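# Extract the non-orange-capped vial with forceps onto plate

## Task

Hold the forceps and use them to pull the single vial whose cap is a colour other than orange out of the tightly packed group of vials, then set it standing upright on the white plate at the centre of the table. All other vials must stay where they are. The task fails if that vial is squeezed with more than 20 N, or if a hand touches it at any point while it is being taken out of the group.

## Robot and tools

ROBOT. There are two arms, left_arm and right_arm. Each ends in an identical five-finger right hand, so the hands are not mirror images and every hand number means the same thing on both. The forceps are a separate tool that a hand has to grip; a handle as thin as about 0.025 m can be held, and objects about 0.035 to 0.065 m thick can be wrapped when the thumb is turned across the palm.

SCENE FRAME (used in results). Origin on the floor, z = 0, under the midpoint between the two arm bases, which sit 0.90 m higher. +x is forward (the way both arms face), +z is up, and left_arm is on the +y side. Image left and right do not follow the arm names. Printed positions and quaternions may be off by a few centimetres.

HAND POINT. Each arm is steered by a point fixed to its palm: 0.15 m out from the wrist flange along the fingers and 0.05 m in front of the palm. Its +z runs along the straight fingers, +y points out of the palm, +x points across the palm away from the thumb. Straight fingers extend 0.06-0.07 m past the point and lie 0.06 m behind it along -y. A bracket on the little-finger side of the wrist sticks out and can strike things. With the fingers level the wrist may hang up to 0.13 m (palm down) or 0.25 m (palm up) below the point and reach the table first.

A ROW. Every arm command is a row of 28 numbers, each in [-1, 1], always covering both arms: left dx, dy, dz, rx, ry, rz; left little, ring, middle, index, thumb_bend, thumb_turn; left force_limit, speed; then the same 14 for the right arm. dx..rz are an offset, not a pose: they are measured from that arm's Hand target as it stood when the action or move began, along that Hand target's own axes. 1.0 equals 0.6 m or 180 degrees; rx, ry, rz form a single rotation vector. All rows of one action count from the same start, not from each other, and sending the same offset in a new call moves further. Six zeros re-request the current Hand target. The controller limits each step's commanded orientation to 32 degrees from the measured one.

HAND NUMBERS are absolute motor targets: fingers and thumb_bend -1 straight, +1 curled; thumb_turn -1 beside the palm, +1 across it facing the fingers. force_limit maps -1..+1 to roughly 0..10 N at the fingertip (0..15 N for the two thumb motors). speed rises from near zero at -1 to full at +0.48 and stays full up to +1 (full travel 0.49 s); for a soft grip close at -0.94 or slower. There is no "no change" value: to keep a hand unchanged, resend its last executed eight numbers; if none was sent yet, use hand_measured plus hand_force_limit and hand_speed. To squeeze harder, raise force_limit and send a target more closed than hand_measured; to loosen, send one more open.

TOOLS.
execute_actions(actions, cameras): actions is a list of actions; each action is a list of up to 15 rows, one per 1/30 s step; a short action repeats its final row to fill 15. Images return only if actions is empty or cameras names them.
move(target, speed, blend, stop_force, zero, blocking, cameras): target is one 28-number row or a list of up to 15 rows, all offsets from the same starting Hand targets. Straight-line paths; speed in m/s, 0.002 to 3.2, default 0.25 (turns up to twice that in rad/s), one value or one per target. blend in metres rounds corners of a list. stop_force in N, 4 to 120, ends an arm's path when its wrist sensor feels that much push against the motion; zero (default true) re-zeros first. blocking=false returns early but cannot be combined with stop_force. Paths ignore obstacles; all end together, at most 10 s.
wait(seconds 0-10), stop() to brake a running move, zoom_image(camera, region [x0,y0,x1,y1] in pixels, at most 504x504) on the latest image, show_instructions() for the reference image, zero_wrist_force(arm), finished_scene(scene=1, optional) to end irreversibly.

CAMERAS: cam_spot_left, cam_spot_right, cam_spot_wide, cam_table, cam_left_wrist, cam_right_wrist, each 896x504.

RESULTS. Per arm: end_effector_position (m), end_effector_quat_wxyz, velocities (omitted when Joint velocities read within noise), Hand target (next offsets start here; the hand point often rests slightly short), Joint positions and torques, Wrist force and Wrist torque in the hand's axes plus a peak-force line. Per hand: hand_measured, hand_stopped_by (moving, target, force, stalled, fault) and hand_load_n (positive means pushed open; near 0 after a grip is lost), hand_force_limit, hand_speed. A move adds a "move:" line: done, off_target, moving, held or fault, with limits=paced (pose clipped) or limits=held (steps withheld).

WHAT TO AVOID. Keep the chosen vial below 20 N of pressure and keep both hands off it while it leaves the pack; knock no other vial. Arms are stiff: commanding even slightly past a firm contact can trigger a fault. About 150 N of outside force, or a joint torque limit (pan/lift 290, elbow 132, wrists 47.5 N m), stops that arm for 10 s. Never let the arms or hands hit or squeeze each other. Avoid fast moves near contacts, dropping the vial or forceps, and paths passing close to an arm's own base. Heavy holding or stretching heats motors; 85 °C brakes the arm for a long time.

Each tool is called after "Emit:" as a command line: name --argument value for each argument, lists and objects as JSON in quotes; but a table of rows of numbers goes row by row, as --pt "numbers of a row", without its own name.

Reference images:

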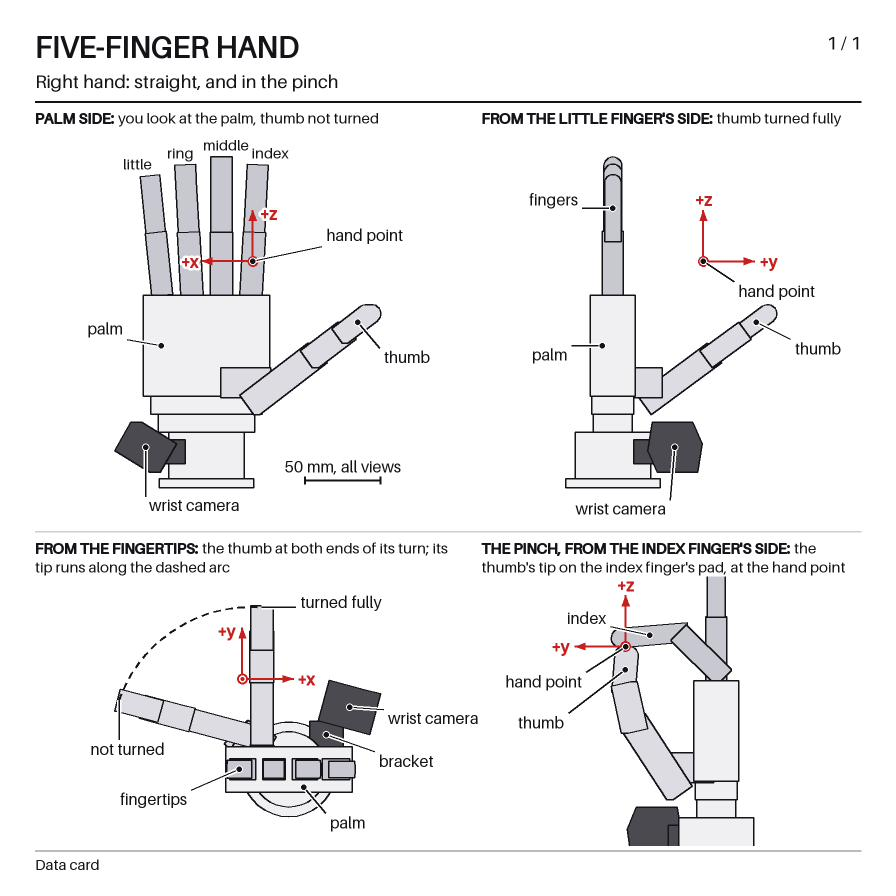

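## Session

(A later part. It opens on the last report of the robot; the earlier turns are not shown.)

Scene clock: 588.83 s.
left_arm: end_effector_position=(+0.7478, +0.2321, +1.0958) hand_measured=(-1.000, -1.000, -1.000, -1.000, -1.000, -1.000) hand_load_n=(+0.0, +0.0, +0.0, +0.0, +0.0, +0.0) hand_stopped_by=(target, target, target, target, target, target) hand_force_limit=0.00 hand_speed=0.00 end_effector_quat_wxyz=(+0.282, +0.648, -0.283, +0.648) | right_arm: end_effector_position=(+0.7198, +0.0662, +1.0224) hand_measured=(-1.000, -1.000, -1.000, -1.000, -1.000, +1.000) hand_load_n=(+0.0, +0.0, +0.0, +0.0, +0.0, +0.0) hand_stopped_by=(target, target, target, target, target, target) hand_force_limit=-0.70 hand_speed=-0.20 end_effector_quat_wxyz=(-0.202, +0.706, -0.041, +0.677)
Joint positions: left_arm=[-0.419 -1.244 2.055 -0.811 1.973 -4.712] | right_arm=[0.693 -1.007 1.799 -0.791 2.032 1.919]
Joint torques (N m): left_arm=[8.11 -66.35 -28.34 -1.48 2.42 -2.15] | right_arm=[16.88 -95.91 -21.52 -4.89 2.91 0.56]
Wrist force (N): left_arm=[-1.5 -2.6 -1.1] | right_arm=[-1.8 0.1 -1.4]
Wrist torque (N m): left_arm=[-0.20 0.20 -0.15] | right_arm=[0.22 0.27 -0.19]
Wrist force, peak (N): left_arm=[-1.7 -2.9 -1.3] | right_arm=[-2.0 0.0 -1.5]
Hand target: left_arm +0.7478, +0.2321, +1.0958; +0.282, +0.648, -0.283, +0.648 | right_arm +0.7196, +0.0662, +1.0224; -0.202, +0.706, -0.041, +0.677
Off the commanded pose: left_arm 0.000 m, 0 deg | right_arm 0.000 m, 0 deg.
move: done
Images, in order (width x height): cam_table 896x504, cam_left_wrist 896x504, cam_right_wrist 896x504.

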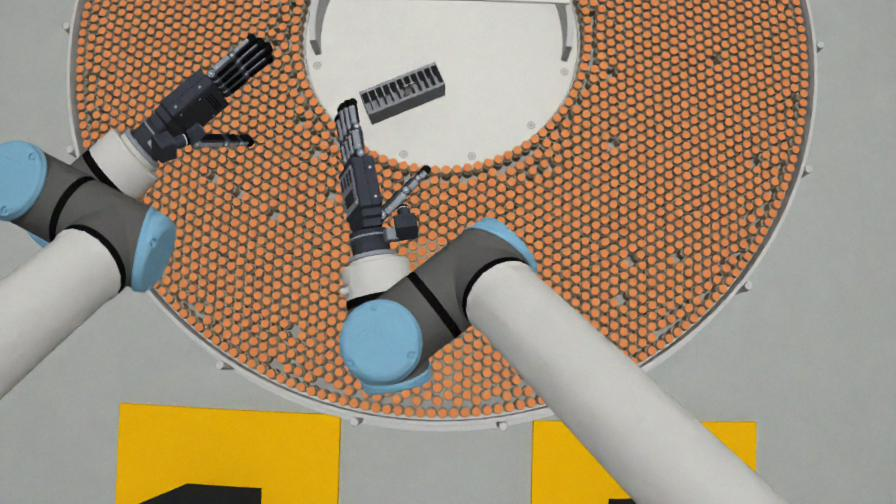

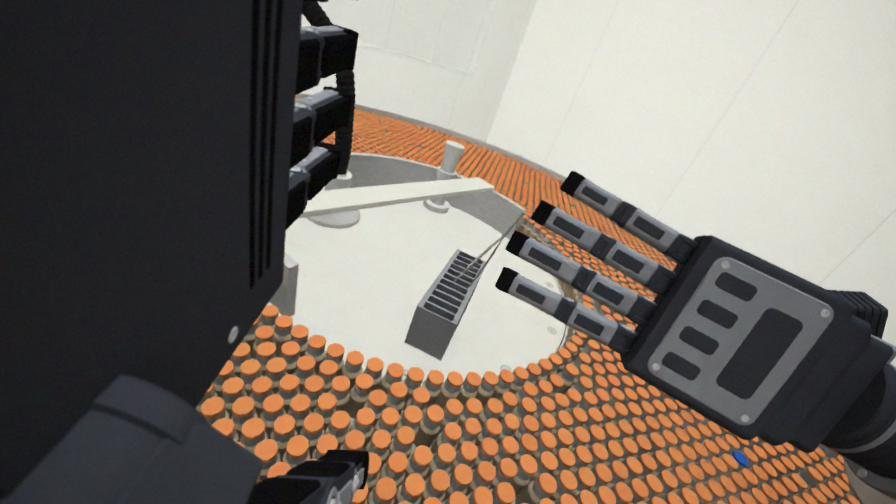

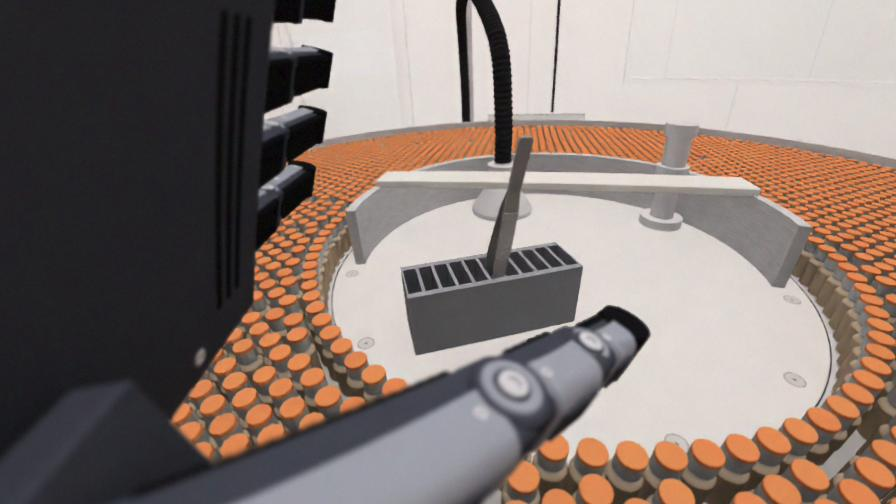

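Emit:
move --target '[0,0,0,0,0,0,-1,-1,-1,-1,-1,-1,0,0,0.05,0,-0.25,0,0,0,-1,-1,-1,-1,-1,1,-0.7,-0.2]' --speed 0.2

Emit:
move --target '[0,0.064,0.191,0,0,0,-1,-1,-1,-1,-1,-1,0,0,0,0,0,0,0,0,-1,-1,-1,-1,-1,1,-0.7,-0.2]' --speed 0.15 --cameras '["cam_right_wrist","cam_left_wrist","cam_table"]'

Emit:
zoom_image --camera "cam_table" --region '[350, 50, 460, 130]'

Emit:
zoom_image --camera "cam_left_wrist" --region '[350, 150, 550, 350]'

Scene clock: 633.67 s.
left_arm: end_effector_position=(+0.7478, +0.2321, +1.0958) hand_measured=(-1.000, -1.000, -1.000, -1.000, -1.000, -1.000) hand_load_n=(+0.0, +0.0, +0.0, +0.0, +0.0, +0.0) hand_stopped_by=(target, target, target, target, target, target) hand_force_limit=0.00 hand_speed=0.00 end_effector_quat_wxyz=(+0.282, +0.648, -0.283, +0.648) | right_arm: end_effector_position=(+0.5763, +0.0218, +1.0507) hand_measured=(-1.000, -1.000, -1.000, -1.000, -1.000, +1.000) hand_load_n=(+0.0, +0.0, +0.0, +0.0, +0.0, +0.0) hand_stopped_by=(target, target, target, target, target, target) hand_force_limit=-0.70 hand_speed=-0.20 end_effector_quat_wxyz=(-0.202, +0.706, -0.041, +0.677)
Joint positions: left_arm=[-0.419 -1.244 2.055 -0.811 1.973 -4.712] | right_arm=[0.789 -1.185 2.031 -0.845 2.128 1.919]
Joint torques (N m): left_arm=[7.81 -66.95 -28.82 -1.04 2.25 -2.14] | right_arm=[15.2 -83.64 -18.26 -4.48 2.57 -3.36]
Wrist force (N): left_arm=[-1.5 -2.3 -1.0] | right_arm=[-1.4 0.1 -1.3]
Wrist torque (N m): left_arm=[-0.16 0.20 -0.15] | right_arm=[0.16 0.19 -0.17]
Wrist force, peak (N): left_arm=[-1.5 -3.0 -1.3] | right_arm=[-1.9 0.1 -2.1]
Hand target: left_arm +0.7478, +0.2321, +1.0958; +0.282, +0.648, -0.283, +0.648 | right_arm +0.5760, +0.0217, +1.0508; -0.202, +0.706, -0.041, +0.677
Off the commanded pose: left_arm 0.000 m, 0 deg | right_arm 0.000 m, 0 deg.
move: done

Scene clock: 635.07 s.
left_arm: end_effector_position=(+0.7976, +0.1222, +1.0958) hand_measured=(-1.000, -1.000, -1.000, -1.000, -1.000, -1.000) hand_load_n=(+0.0, +0.0, +0.0, +0.0, +0.0, +0.0) hand_stopped_by=(target, target, target, target, target, target) hand_force_limit=0.00 hand_speed=0.00 end_effector_quat_wxyz=(+0.282, +0.648, -0.282, +0.648) | right_arm: end_effector_position=(+0.5760, +0.0217, +1.0508) hand_measured=(-1.000, -1.000, -1.000, -1.000, -1.000, +1.000) hand_load_n=(+0.0, +0.0, +0.0, +0.0, +0.0, +0.0) hand_stopped_by=(target, target, target, target, target, target) hand_force_limit=-0.70 hand_speed=-0.20 end_effector_quat_wxyz=(-0.202, +0.706, -0.041, +0.677)
Joint positions: left_arm=[-0.538 -1.151 1.91 -0.759 1.854 -4.712] | right_arm=[0.789 -1.185 2.031 -0.845 2.128 1.919]
Joint torques (N m): left_arm=[-8.19 -55.18 -46.91 0.54 -3.23 1.69] | right_arm=[15.96 -81.2 -19.75 -4.35 2.97 -3.16]
Wrist force (N): left_arm=[-1.0 -2.0 -1.8] | right_arm=[-1.6 0.1 -0.5]
Wrist torque (N m): left_arm=[-0.06 0.24 -0.19] | right_arm=[0.11 0.19 -0.17]
Wrist force, peak (N): left_arm=[-1.6 -2.8 -2.3] | right_arm=[-2.2 0.2 -1.3]
Hand target: left_arm +0.7976, +0.1220, +1.0958; +0.282, +0.648, -0.283, +0.648 | right_arm +0.5760, +0.0217, +1.0508; -0.202, +0.706, -0.041, +0.677
Off the commanded pose: left_arm 0.000 m, 0 deg | right_arm 0.000 m, 0 deg.
move: done
Images, in order (width x height): cam_table 896x504, cam_left_wrist 896x504, cam_right_wrist 896x504.

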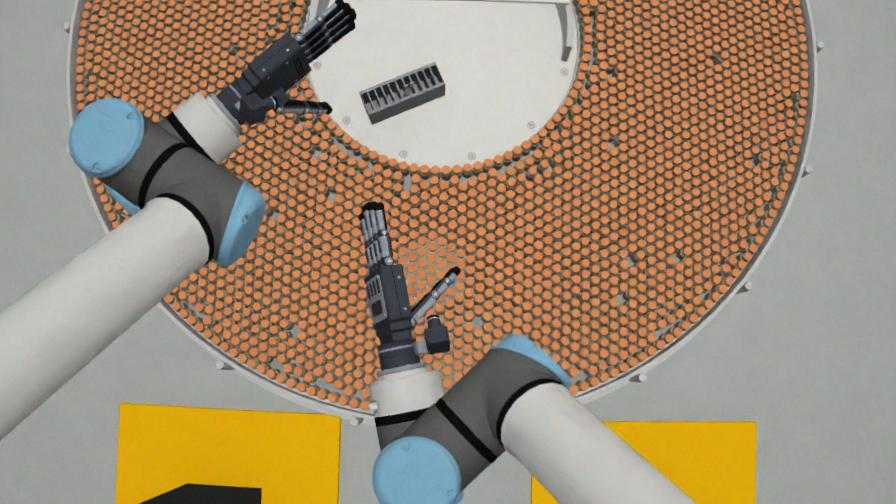

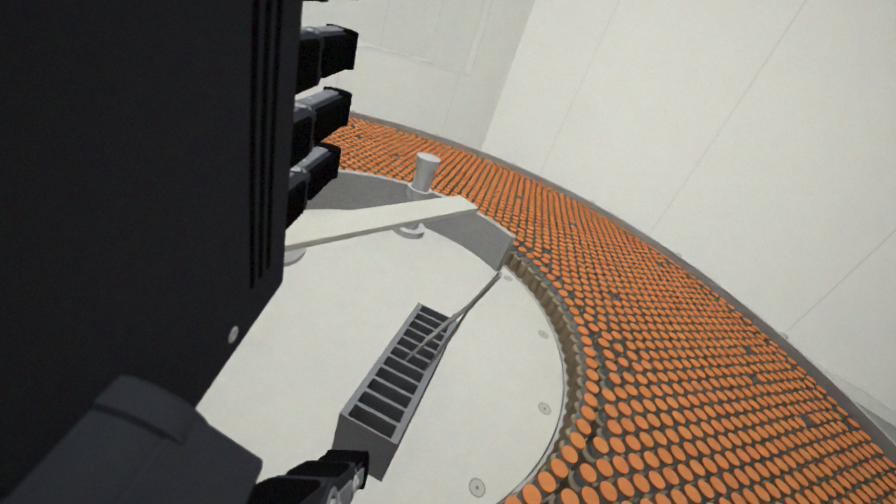

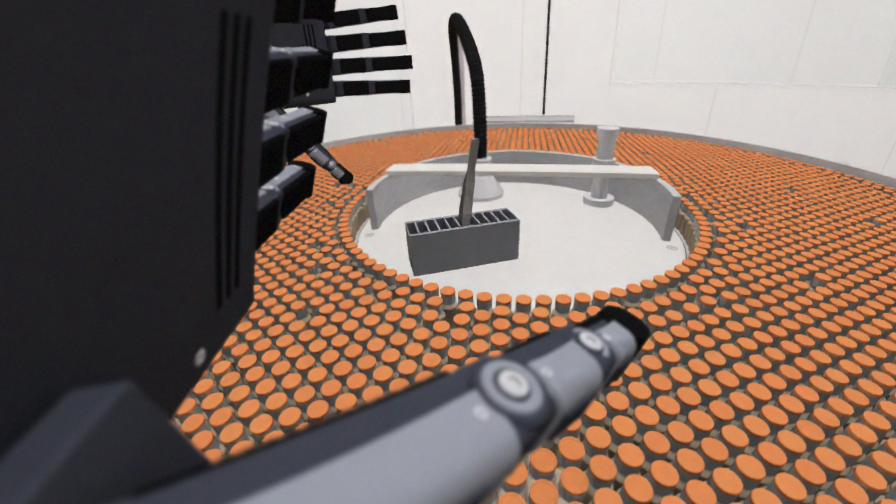

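Scaled by 4.582 from the camera's 896x504 image, which has a finer 1280x720 frame.

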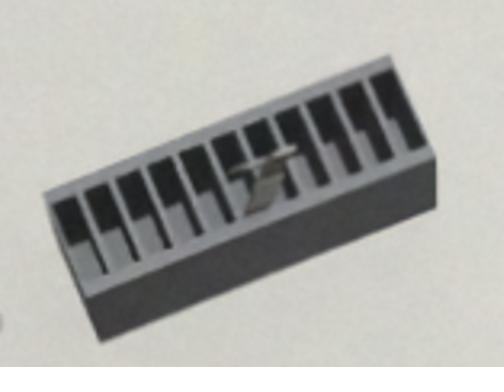

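Scaled by 2.520 from the camera's 896x504 image, which has a finer 1280x720 frame.

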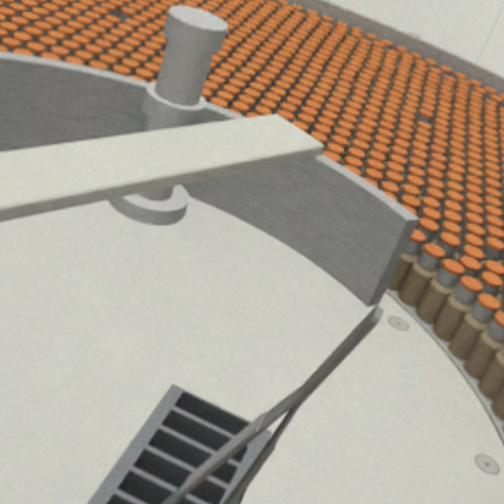

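Emit:
zoom_image --camera "cam_left_wrist" --region '[370, 260, 510, 400]'

Emit:
zoom_image --camera "cam_right_wrist" --region '[400, 120, 540, 280]'

Scaled by 3.600 from the camera's 896x504 image, which has a finer 1280x720 frame.

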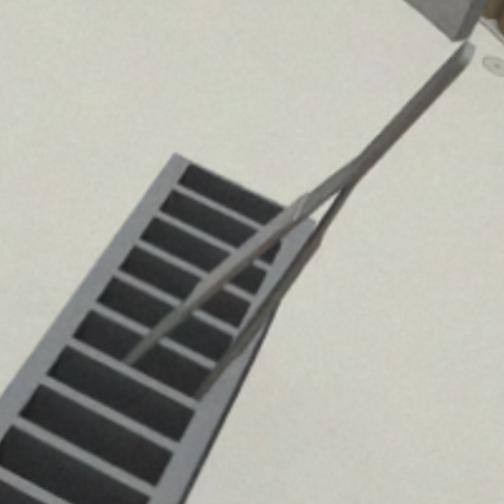

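Scaled by 3.150 from the camera's 896x504 image, which has a finer 1280x720 frame.

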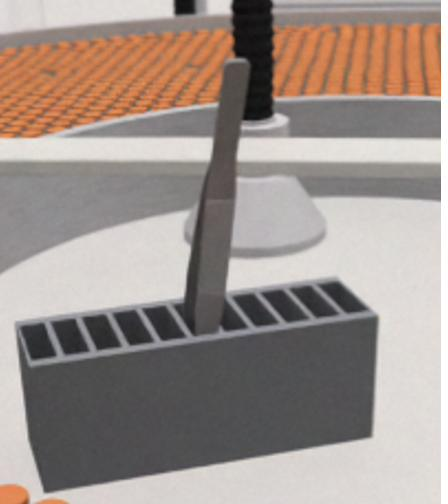

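Emit:
move --target '[0,-0.064,-0.191,0,0,0,-1,-1,-1,-1,-1,-1,0,0,-0.0467,0.1192,0.2273,0.0559,-0.0203,0,-1,-1,-0.35,-0.35,0.15,1,-0.7,-0.2]' --speed 0.15 --cameras '["cam_right_wrist","cam_table"]'

Emit:
zoom_image --camera "cam_right_wrist" --region '[280, 80, 630, 430]'

Scene clock: 680.57 s.
left_arm: end_effector_position=(+0.7478, +0.2321, +1.0958) hand_measured=(-1.000, -1.000, -1.000, -1.000, -1.000, -1.000) hand_load_n=(+0.0, +0.0, +0.0, +0.0, +0.0, +0.0) hand_stopped_by=(target, target, target, target, target, target) hand_force_limit=0.00 hand_speed=0.00 end_effector_quat_wxyz=(+0.282, +0.648, -0.283, +0.648) | right_arm: end_effector_position=(+0.7219, -0.0031, +1.0000) hand_measured=(-1.000, -1.000, -0.350, -0.350, +0.150, +1.000) hand_load_n=(+0.0, +0.0, +0.0, +0.0, +0.0, +0.5) hand_stopped_by=(target, target, target, target, target, target) hand_force_limit=-0.70 hand_speed=-0.20 end_effector_quat_wxyz=(-0.264, +0.707, +0.025, +0.655)
Joint positions: left_arm=[-0.419 -1.244 2.055 -0.811 1.973 -4.712] | right_arm=[0.543 -1.078 1.986 -0.907 1.695 1.918]
Joint torques (N m): left_arm=[15.93 -71.64 -27.05 -4.17 3.4 -1.25] | right_arm=[-21.42 -50.66 -40.3 -4.94 -2.49 -0.02]
Wrist force (N): left_arm=[-1.5 -2.5 -1.0] | right_arm=[-1.6 -0.2 -1.2]
Wrist torque (N m): left_arm=[-0.19 0.21 -0.18] | right_arm=[0.12 0.23 -0.17]
Wrist force, peak (N): left_arm=[-1.9 -2.9 -1.9] | right_arm=[-2.2 0.5 -1.1]
Hand target: left_arm +0.7478, +0.2321, +1.0958; +0.282, +0.648, -0.283, +0.648 | right_arm +0.7220, -0.0031, +0.9999; -0.264, +0.707, +0.025, +0.655
Off the commanded pose: left_arm 0.000 m, 0 deg | right_arm 0.000 m, 0 deg.
move: done
Images, in order (width x height): cam_table 896x504, cam_right_wrist 896x504.

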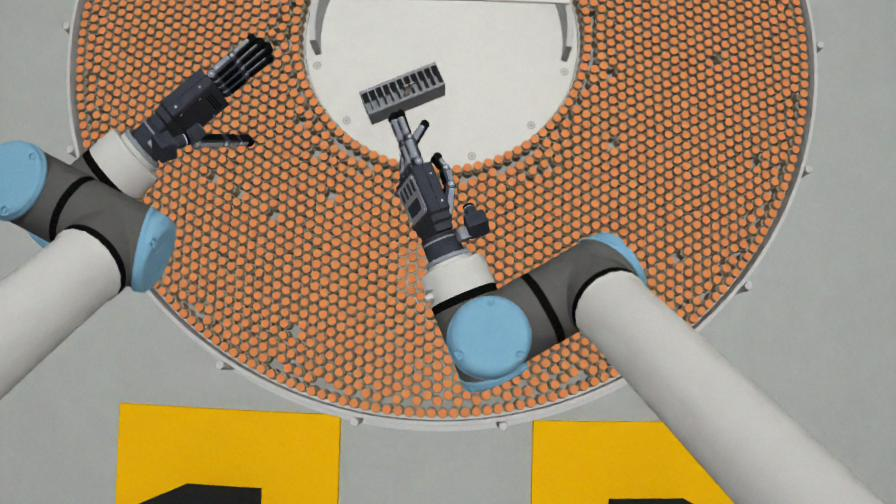

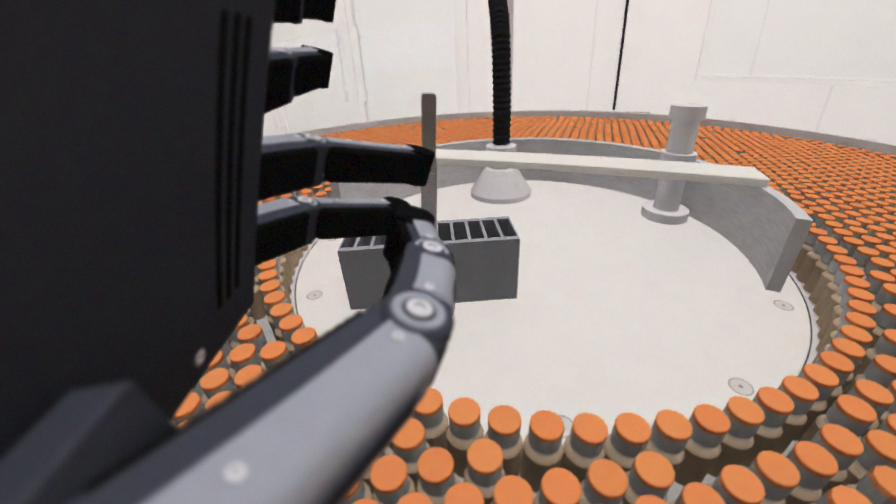

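Scaled by 1.440 from the camera's 896x504 image, which has a finer 1280x720 frame.

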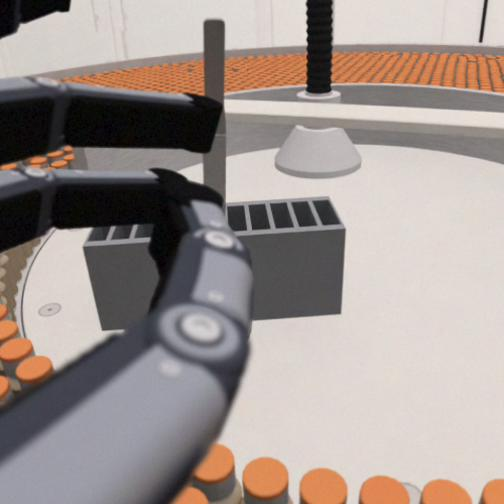

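Emit:
move --target '[0,0,0,0,0,0,-1,-1,-1,-1,-1,-1,0,0,-0.0235,0.0085,0.15,0,0,0,-1,-1,-0.7,-0.7,0.15,1,-0.7,0]' --speed 0.08 --cameras '["cam_right_wrist","cam_left_wrist","cam_table"]'

Emit:
zoom_image --camera "cam_right_wrist" --region '[280, 50, 630, 400]'

Emit:
zoom_image --camera "cam_table" --region '[350, 50, 460, 130]'

Scene clock: 700.27 s.
left_arm: end_effector_position=(+0.7478, +0.2321, +1.0958) hand_measured=(-1.000, -1.000, -1.000, -1.000, -1.000, -1.000) hand_load_n=(+0.0, +0.0, +0.0, +0.0, +0.0, +0.0) hand_stopped_by=(target, target, target, target, target, target) hand_force_limit=0.00 hand_speed=0.00 end_effector_quat_wxyz=(+0.282, +0.648, -0.283, +0.648) | right_arm: end_effector_position=(+0.8041, +0.0335, +0.9849) hand_measured=(-1.000, -1.000, -0.700, -0.700, +0.150, +1.000) hand_load_n=(+0.0, +0.0, +0.0, +0.0, +0.0, +0.0) hand_stopped_by=(target, target, target, target, target, target) hand_force_limit=-0.70 hand_speed=0.00 end_effector_quat_wxyz=(-0.264, +0.707, +0.025, +0.655)
Joint positions: left_arm=[-0.419 -1.244 2.055 -0.811 1.973 -4.712] | right_arm=[0.528 -0.962 1.811 -0.847 1.679 1.919]
Joint torques (N m): left_arm=[15.94 -73.15 -27.92 -4.12 3.63 -1.78] | right_arm=[-20.2 -64.53 -41.95 0.16 -2.61 -0.79]
Wrist force (N): left_arm=[-1.4 -2.6 -1.1] | right_arm=[-2.2 -0.1 -1.5]
Wrist torque (N m): left_arm=[-0.20 0.20 -0.17] | right_arm=[0.19 0.28 -0.21]
Wrist force, peak (N): left_arm=[-1.7 -3.0 -1.2] | right_arm=[-1.9 0.1 -2.0]
Hand target: left_arm +0.7478, +0.2321, +1.0958; +0.282, +0.648, -0.283, +0.648 | right_arm +0.8042, +0.0335, +0.9848; -0.264, +0.707, +0.025, +0.655
Off the commanded pose: left_arm 0.000 m, 0 deg | right_arm 0.000 m, 0 deg.
move: done
Images, in order (width x height): cam_table 896x504, cam_left_wrist 896x504, cam_right_wrist 896x504.

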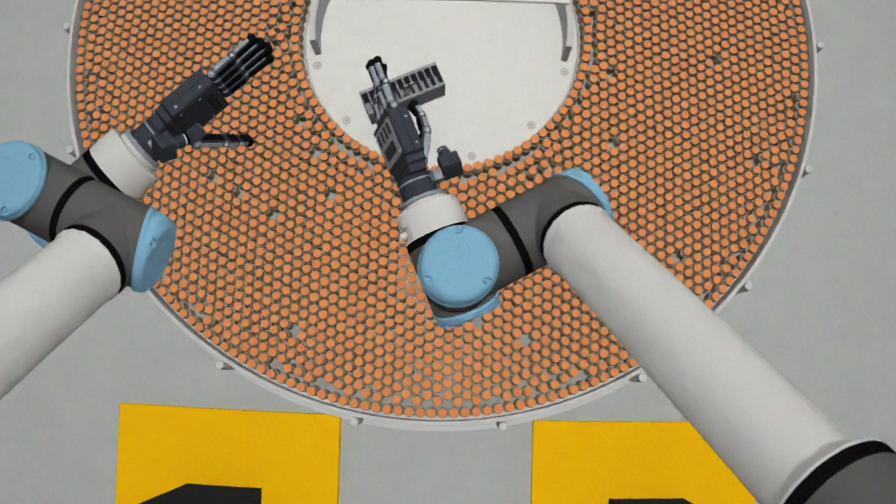

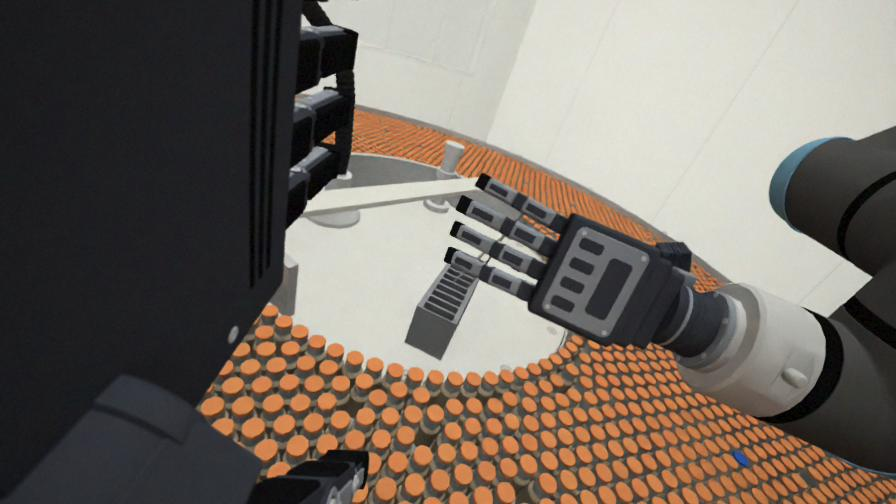

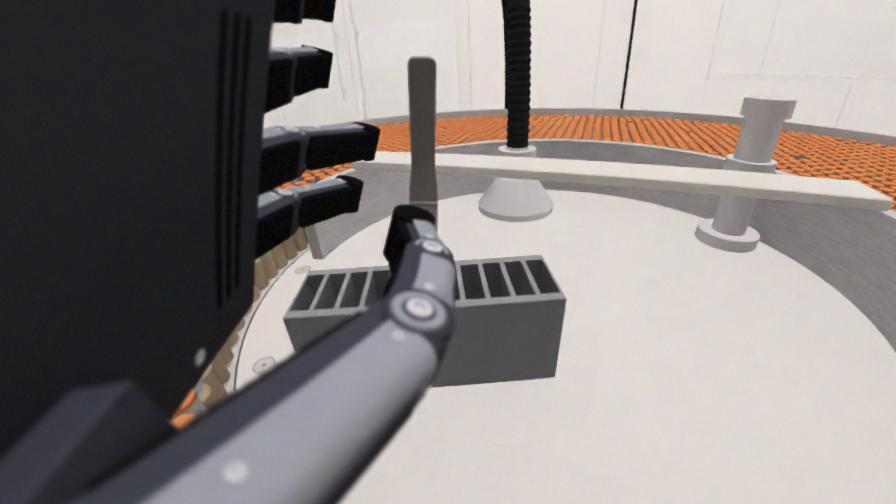

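Scaled by 1.440 from the camera's 896x504 image, which has a finer 1280x720 frame.

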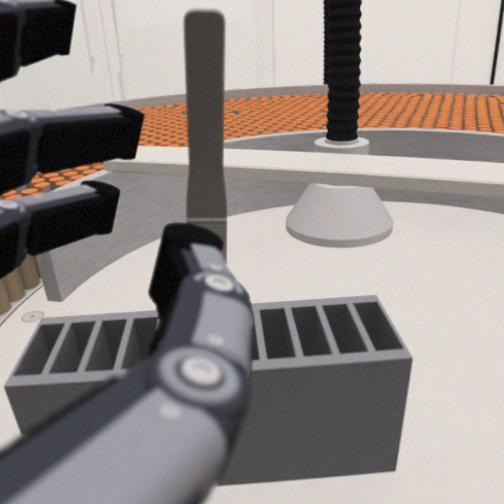

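Scaled by 4.582 from the camera's 896x504 image, which has a finer 1280x720 frame.

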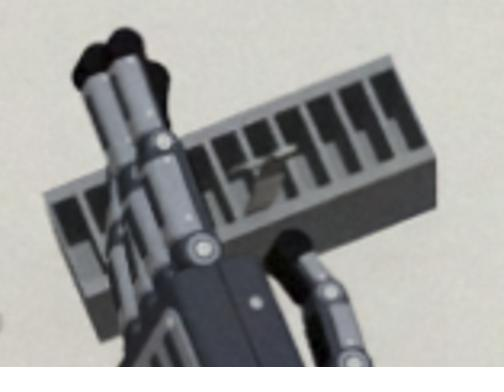

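Emit:
move --target '[0,0,0,0,0,0,-1,-1,-1,-1,-1,-1,0,0,0,0,0,0,0,0,-1,-1,-0.7,-0.7,0.0,1,-0.7,0]'

Emit:
move --target '[0,0,0,0,0,0,-1,-1,-1,-1,-1,-1,0,0,0,0,0.033,0,0,0,-1,-1,-0.7,-0.7,0.0,1,-0.7,0]' --speed 0.05 --cameras '["cam_right_wrist","cam_left_wrist","cam_table"]'

Emit:
zoom_image --camera "cam_right_wrist" --region '[280, 20, 630, 370]'

Emit:
zoom_image --camera "cam_table" --region '[350, 50, 460, 130]'

Scene clock: 722.97 s.
left_arm: end_effector_position=(+0.7478, +0.2321, +1.0958) hand_measured=(-1.000, -1.000, -1.000, -1.000, -1.000, -1.000) hand_load_n=(+0.0, +0.0, +0.0, +0.0, +0.0, +0.0) hand_stopped_by=(target, target, target, target, target, target) hand_force_limit=0.00 hand_speed=0.00 end_effector_quat_wxyz=(+0.282, +0.648, -0.283, +0.648) | right_arm: end_effector_position=(+0.8042, +0.0335, +0.9848) hand_measured=(-1.000, -1.000, -0.700, -0.700, +0.000, +1.000) hand_load_n=(+0.0, +0.0, +0.0, +0.0, +0.0, +0.0) hand_stopped_by=(target, target, target, target, target, target) hand_force_limit=-0.70 hand_speed=0.00 end_effector_quat_wxyz=(-0.264, +0.707, +0.025, +0.655)
Joint positions: left_arm=[-0.419 -1.244 2.055 -0.811 1.973 -4.712] | right_arm=[0.527 -0.962 1.811 -0.847 1.679 1.919]
Joint torques (N m): left_arm=[15.45 -71.48 -27.58 -4 3.61 -1.73] | right_arm=[-17.91 -63.85 -40.69 -0.05 -2.27 -3.46]
Wrist force (N): left_arm=[-1.6 -2.6 -1.3] | right_arm=[-2.2 0.5 -0.9]
Wrist torque (N m): left_arm=[-0.20 0.23 -0.18] | right_arm=[0.24 0.24 -0.18]
Wrist force, peak (N): left_arm=[-1.6 -3.0 -1.3] | right_arm=[-2.6 0.2 -1.2]
Hand target: left_arm +0.7478, +0.2321, +1.0958; +0.282, +0.648, -0.283, +0.648 | right_arm +0.8042, +0.0335, +0.9848; -0.264, +0.707, +0.025, +0.655
Off the commanded pose: left_arm 0.000 m, 0 deg | right_arm 0.000 m, 0 deg.
move: done

Scene clock: 723.90 s.
left_arm: end_effector_position=(+0.7478, +0.2321, +1.0958) hand_measured=(-1.000, -1.000, -1.000, -1.000, -1.000, -1.000) hand_load_n=(+0.0, +0.0, +0.0, +0.0, +0.0, +0.0) hand_stopped_by=(target, target, target, target, target, target) hand_force_limit=0.00 hand_speed=0.00 end_effector_quat_wxyz=(+0.282, +0.648, -0.283, +0.648) | right_arm: end_effector_position=(+0.8221, +0.0415, +0.9848) hand_measured=(-1.000, -1.000, -0.700, -0.700, +0.000, +1.000) hand_load_n=(+0.0, +0.0, +0.0, +0.0, +0.0, +0.0) hand_stopped_by=(target, target, target, target, target, target) hand_force_limit=-0.70 hand_speed=0.00 end_effector_quat_wxyz=(-0.264, +0.707, +0.025, +0.655)
Joint positions: left_arm=[-0.419 -1.244 2.055 -0.811 1.973 -4.712] | right_arm=[0.525 -0.941 1.769 -0.828 1.676 1.919]
Joint torques (N m): left_arm=[16.29 -71.93 -27.73 -4.14 3.43 -1.78] | right_arm=[-19.21 -65.34 -42.81 0.04 -2.87 -3]
Wrist force (N): left_arm=[-1.4 -2.6 -1.2] | right_arm=[-2.1 0.4 -1.6]
Wrist torque (N m): left_arm=[-0.20 0.20 -0.17] | right_arm=[0.25 0.29 -0.18]
Wrist force, peak (N): left_arm=[-1.6 -2.9 -1.3] | right_arm=[-2.4 0.3 -1.4]
Hand target: left_arm +0.7478, +0.2321, +1.0958; +0.282, +0.648, -0.283, +0.648 | right_arm +0.8223, +0.0416, +0.9848; -0.264, +0.707, +0.025, +0.655
Off the commanded pose: left_arm 0.000 m, 0 deg | right_arm 0.000 m, 0 deg.
move: done
Images, in order (width x height): cam_table 896x504, cam_left_wrist 896x504, cam_right_wrist 896x504.

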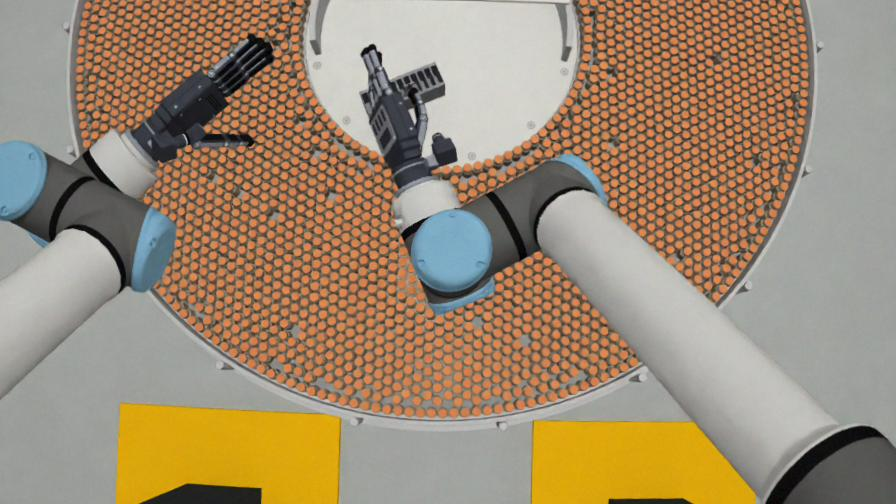

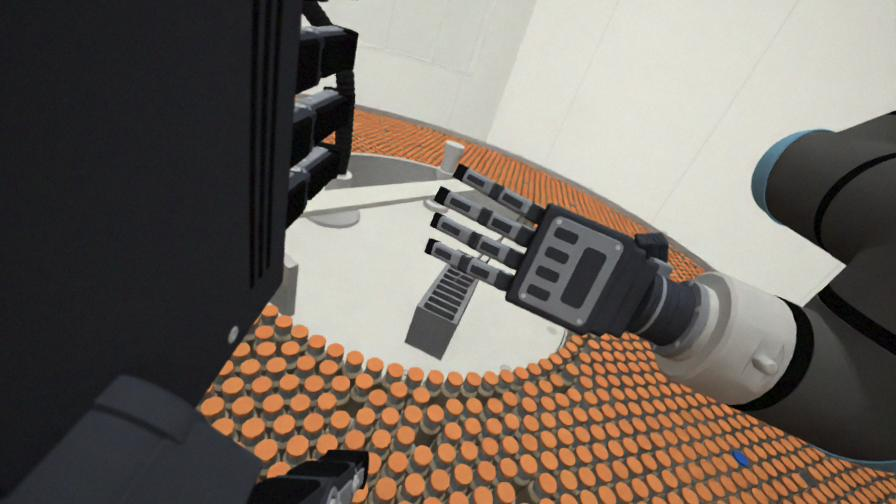

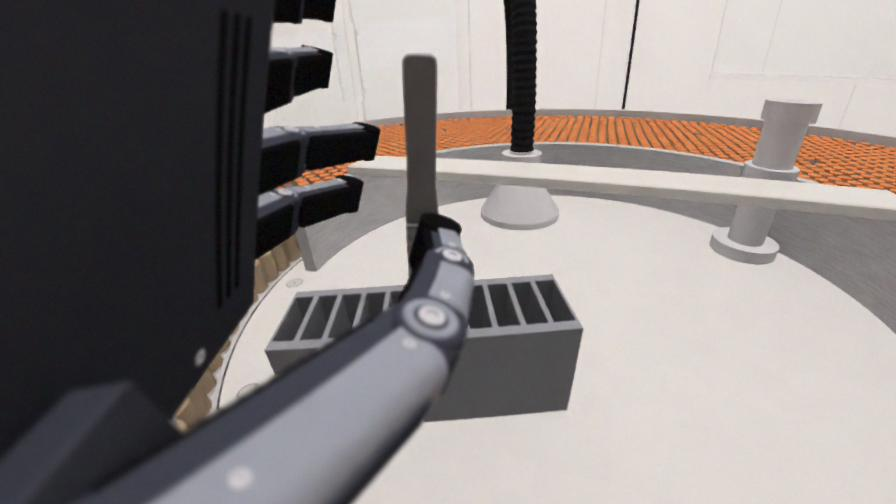

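Scaled by 1.440 from the camera's 896x504 image, which has a finer 1280x720 frame.

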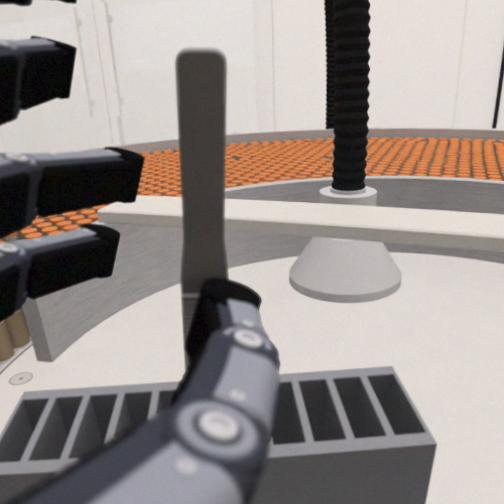

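Scaled by 4.582 from the camera's 896x504 image, which has a finer 1280x720 frame.

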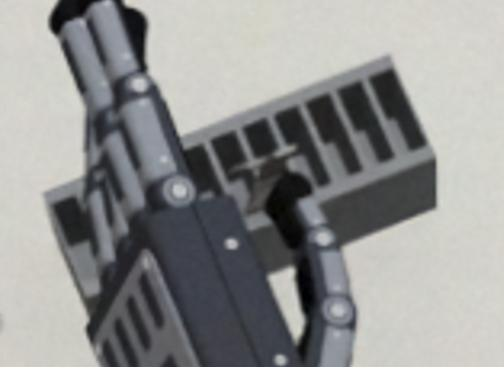

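Emit:
move --target '[0,0,0,0,0,0,-1,-1,-1,-1,-1,-1,0,0,0,0,-0.0367,0,0,0,-1,-1,-0.7,-0.7,0.0,1,-0.7,0]' --speed 0.06

Emit:
move --target '[0,0,0,0,0,0,-1,-1,-1,-1,-1,-1,0,0,0,0,0,0,0,0,-1,-1,-0.7,-0.7,0.11,1,-0.7,0]'

Emit:
move --target '[0,0,0,0,0,0,-1,-1,-1,-1,-1,-1,0,0,0,0,0.0367,0,0,0,-1,-1,-0.7,-0.7,0.11,1,-0.7,0]' --speed 0.05 --cameras '["cam_right_wrist","cam_left_wrist","cam_table"]'

Emit:
zoom_image --camera "cam_right_wrist" --region '[280, 20, 630, 370]'

Emit:
zoom_image --camera "cam_table" --region '[350, 50, 460, 130]'

Scene clock: 742.70 s.
left_arm: end_effector_position=(+0.7478, +0.2321, +1.0958) hand_measured=(-1.000, -1.000, -1.000, -1.000, -1.000, -1.000) hand_load_n=(+0.0, +0.0, +0.0, +0.0, +0.0, +0.0) hand_stopped_by=(target, target, target, target, target, target) hand_force_limit=0.00 hand_speed=0.00 end_effector_quat_wxyz=(+0.282, +0.648, -0.283, +0.648) | right_arm: end_effector_position=(+0.8023, +0.0327, +0.9848) hand_measured=(-1.000, -1.000, -0.700, -0.700, +0.000, +1.000) hand_load_n=(+0.0, +0.0, +0.0, +0.0, +0.0, +0.0) hand_stopped_by=(target, target, target, target, target, target) hand_force_limit=-0.70 hand_speed=0.00 end_effector_quat_wxyz=(-0.264, +0.707, +0.025, +0.655)
Joint positions: left_arm=[-0.419 -1.244 2.055 -0.811 1.973 -4.712] | right_arm=[0.528 -0.964 1.815 -0.849 1.68 1.919]
Joint torques (N m): left_arm=[15.81 -72.28 -28.02 -4.12 3.64 -1.71] | right_arm=[15.68 -99.42 -19 -4.73 2.77 -0.21]
Wrist force (N): left_arm=[-1.5 -2.5 -1.2] | right_arm=[-1.9 -0.1 -1.2]
Wrist torque (N m): left_arm=[-0.18 0.22 -0.17] | right_arm=[0.18 0.22 -0.18]
Wrist force, peak (N): left_arm=[-1.6 -2.9 -1.3] | right_arm=[-2.6 0.5 -1.3]
Hand target: left_arm +0.7478, +0.2321, +1.0958; +0.282, +0.648, -0.283, +0.648 | right_arm +0.8022, +0.0326, +0.9848; -0.264, +0.707, +0.025, +0.655
Off the commanded pose: left_arm 0.000 m, 0 deg | right_arm 0.000 m, 0 deg.
move: done

Scene clock: 743.20 s.
left_arm: end_effector_position=(+0.7478, +0.2321, +1.0958) hand_measured=(-1.000, -1.000, -1.000, -1.000, -1.000, -1.000) hand_load_n=(+0.0, +0.0, +0.0, -0.5, +0.0, +0.0) hand_stopped_by=(target, target, target, target, target, target) hand_force_limit=0.00 hand_speed=0.00 end_effector_quat_wxyz=(+0.282, +0.648, -0.283, +0.648) | right_arm: end_effector_position=(+0.8022, +0.0326, +0.9848) hand_measured=(-1.000, -1.000, -0.700, -0.700, +0.110, +1.000) hand_load_n=(+0.0, +0.0, +0.0, +0.0, +0.0, +0.5) hand_stopped_by=(target, target, target, target, target, target) hand_force_limit=-0.70 hand_speed=0.00 end_effector_quat_wxyz=(-0.264, +0.707, +0.025, +0.655)
Joint positions: left_arm=[-0.419 -1.244 2.055 -0.811 1.973 -4.712] | right_arm=[0.528 -0.964 1.815 -0.85 1.68 1.919]
Joint torques (N m): left_arm=[14.19 -71.46 -28.28 -4.16 3.65 -1.81] | right_arm=[17.36 -100.68 -19.22 -5.04 2.77 0.1]
Wrist force (N): left_arm=[-1.5 -2.5 -1.2] | right_arm=[-2.2 0.0 -1.2]
Wrist torque (N m): left_arm=[-0.18 0.21 -0.17] | right_arm=[0.18 0.27 -0.20]
Wrist force, peak (N): left_arm=[-1.5 -3.1 -1.0] | right_arm=[-2.2 0.8 -1.1]
Hand target: left_arm +0.7478, +0.2321, +1.0958; +0.282, +0.648, -0.283, +0.648 | right_arm +0.8022, +0.0326, +0.9848; -0.264, +0.707, +0.025, +0.655
Off the commanded pose: left_arm 0.000 m, 0 deg | right_arm 0.000 m, 0 deg.
move: done

Scene clock: 744.13 s.
left_arm: end_effector_position=(+0.7478, +0.2321, +1.0958) hand_measured=(-1.000, -1.000, -1.000, -1.000, -1.000, -1.000) hand_load_n=(+0.0, +0.0, +0.0, +0.0, +0.0, +0.0) hand_stopped_by=(target, target, target, target, target, target) hand_force_limit=0.00 hand_speed=0.00 end_effector_quat_wxyz=(+0.282, +0.648, -0.283, +0.648) | right_arm: end_effector_position=(+0.8221, +0.0415, +0.9848) hand_measured=(-1.000, -1.000, -0.700, -0.700, +0.110, +1.000) hand_load_n=(+0.0, +0.0, +0.0, +0.0, +0.0, +0.0) hand_stopped_by=(target, target, target, target, target, target) hand_force_limit=-0.70 hand_speed=0.00 end_effector_quat_wxyz=(-0.264, +0.707, +0.025, +0.655)
Joint positions: left_arm=[-0.419 -1.244 2.055 -0.811 1.973 -4.712] | right_arm=[0.525 -0.941 1.77 -0.828 1.676 1.919]
Joint torques (N m): left_arm=[16.12 -71.63 -28.02 -3.89 3.48 -1.89] | right_arm=[-20.73 -67.73 -42.11 -0.19 -2.84 0.59]
Wrist force (N): left_arm=[-1.4 -2.5 -1.1] | right_arm=[-1.8 0.2 -1.3]
Wrist torque (N m): left_arm=[-0.18 0.19 -0.16] | right_arm=[0.20 0.23 -0.17]
Wrist force, peak (N): left_arm=[-1.6 -2.7 -1.4] | right_arm=[-2.5 0.2 -1.3]
Hand target: left_arm +0.7478, +0.2321, +1.0958; +0.282, +0.648, -0.283, +0.648 | right_arm +0.8223, +0.0416, +0.9848; -0.264, +0.707, +0.025, +0.655
Off the commanded pose: left_arm 0.000 m, 0 deg | right_arm 0.000 m, 0 deg.
move: done
Images, in order (width x height): cam_table 896x504, cam_left_wrist 896x504, cam_right_wrist 896x504.

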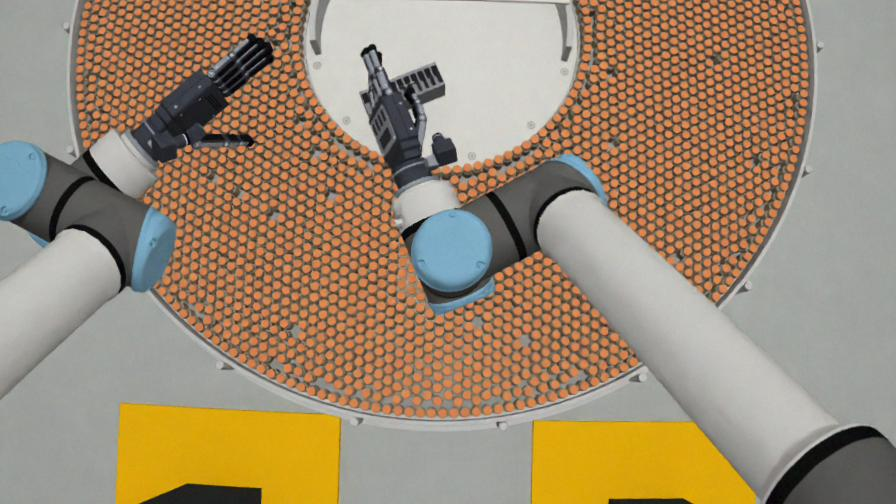

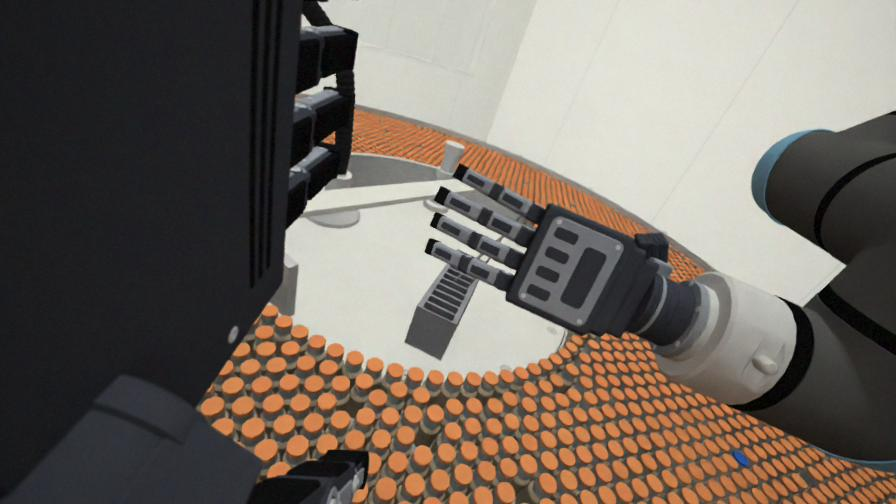

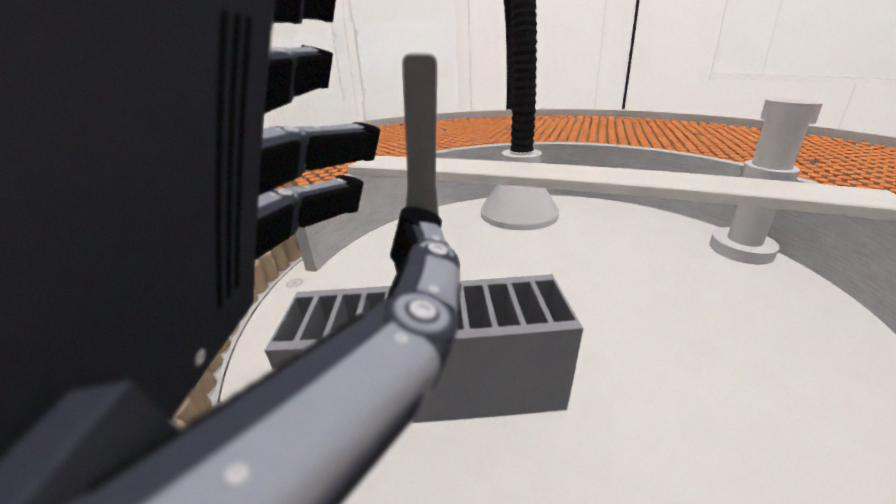

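Scaled by 1.440 from the camera's 896x504 image, which has a finer 1280x720 frame.

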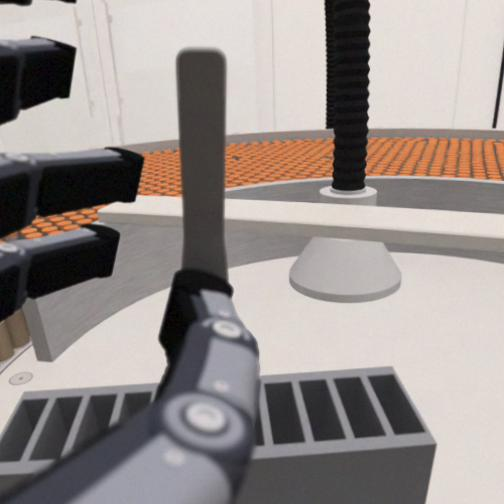

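Scaled by 4.582 from the camera's 896x504 image, which has a finer 1280x720 frame.

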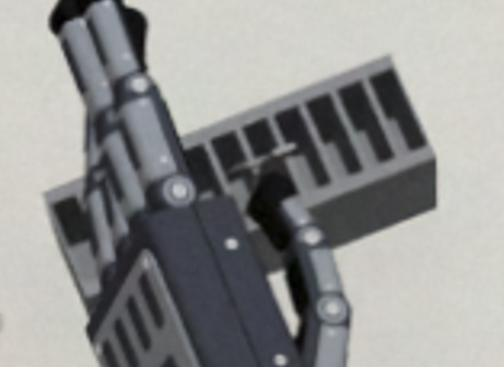

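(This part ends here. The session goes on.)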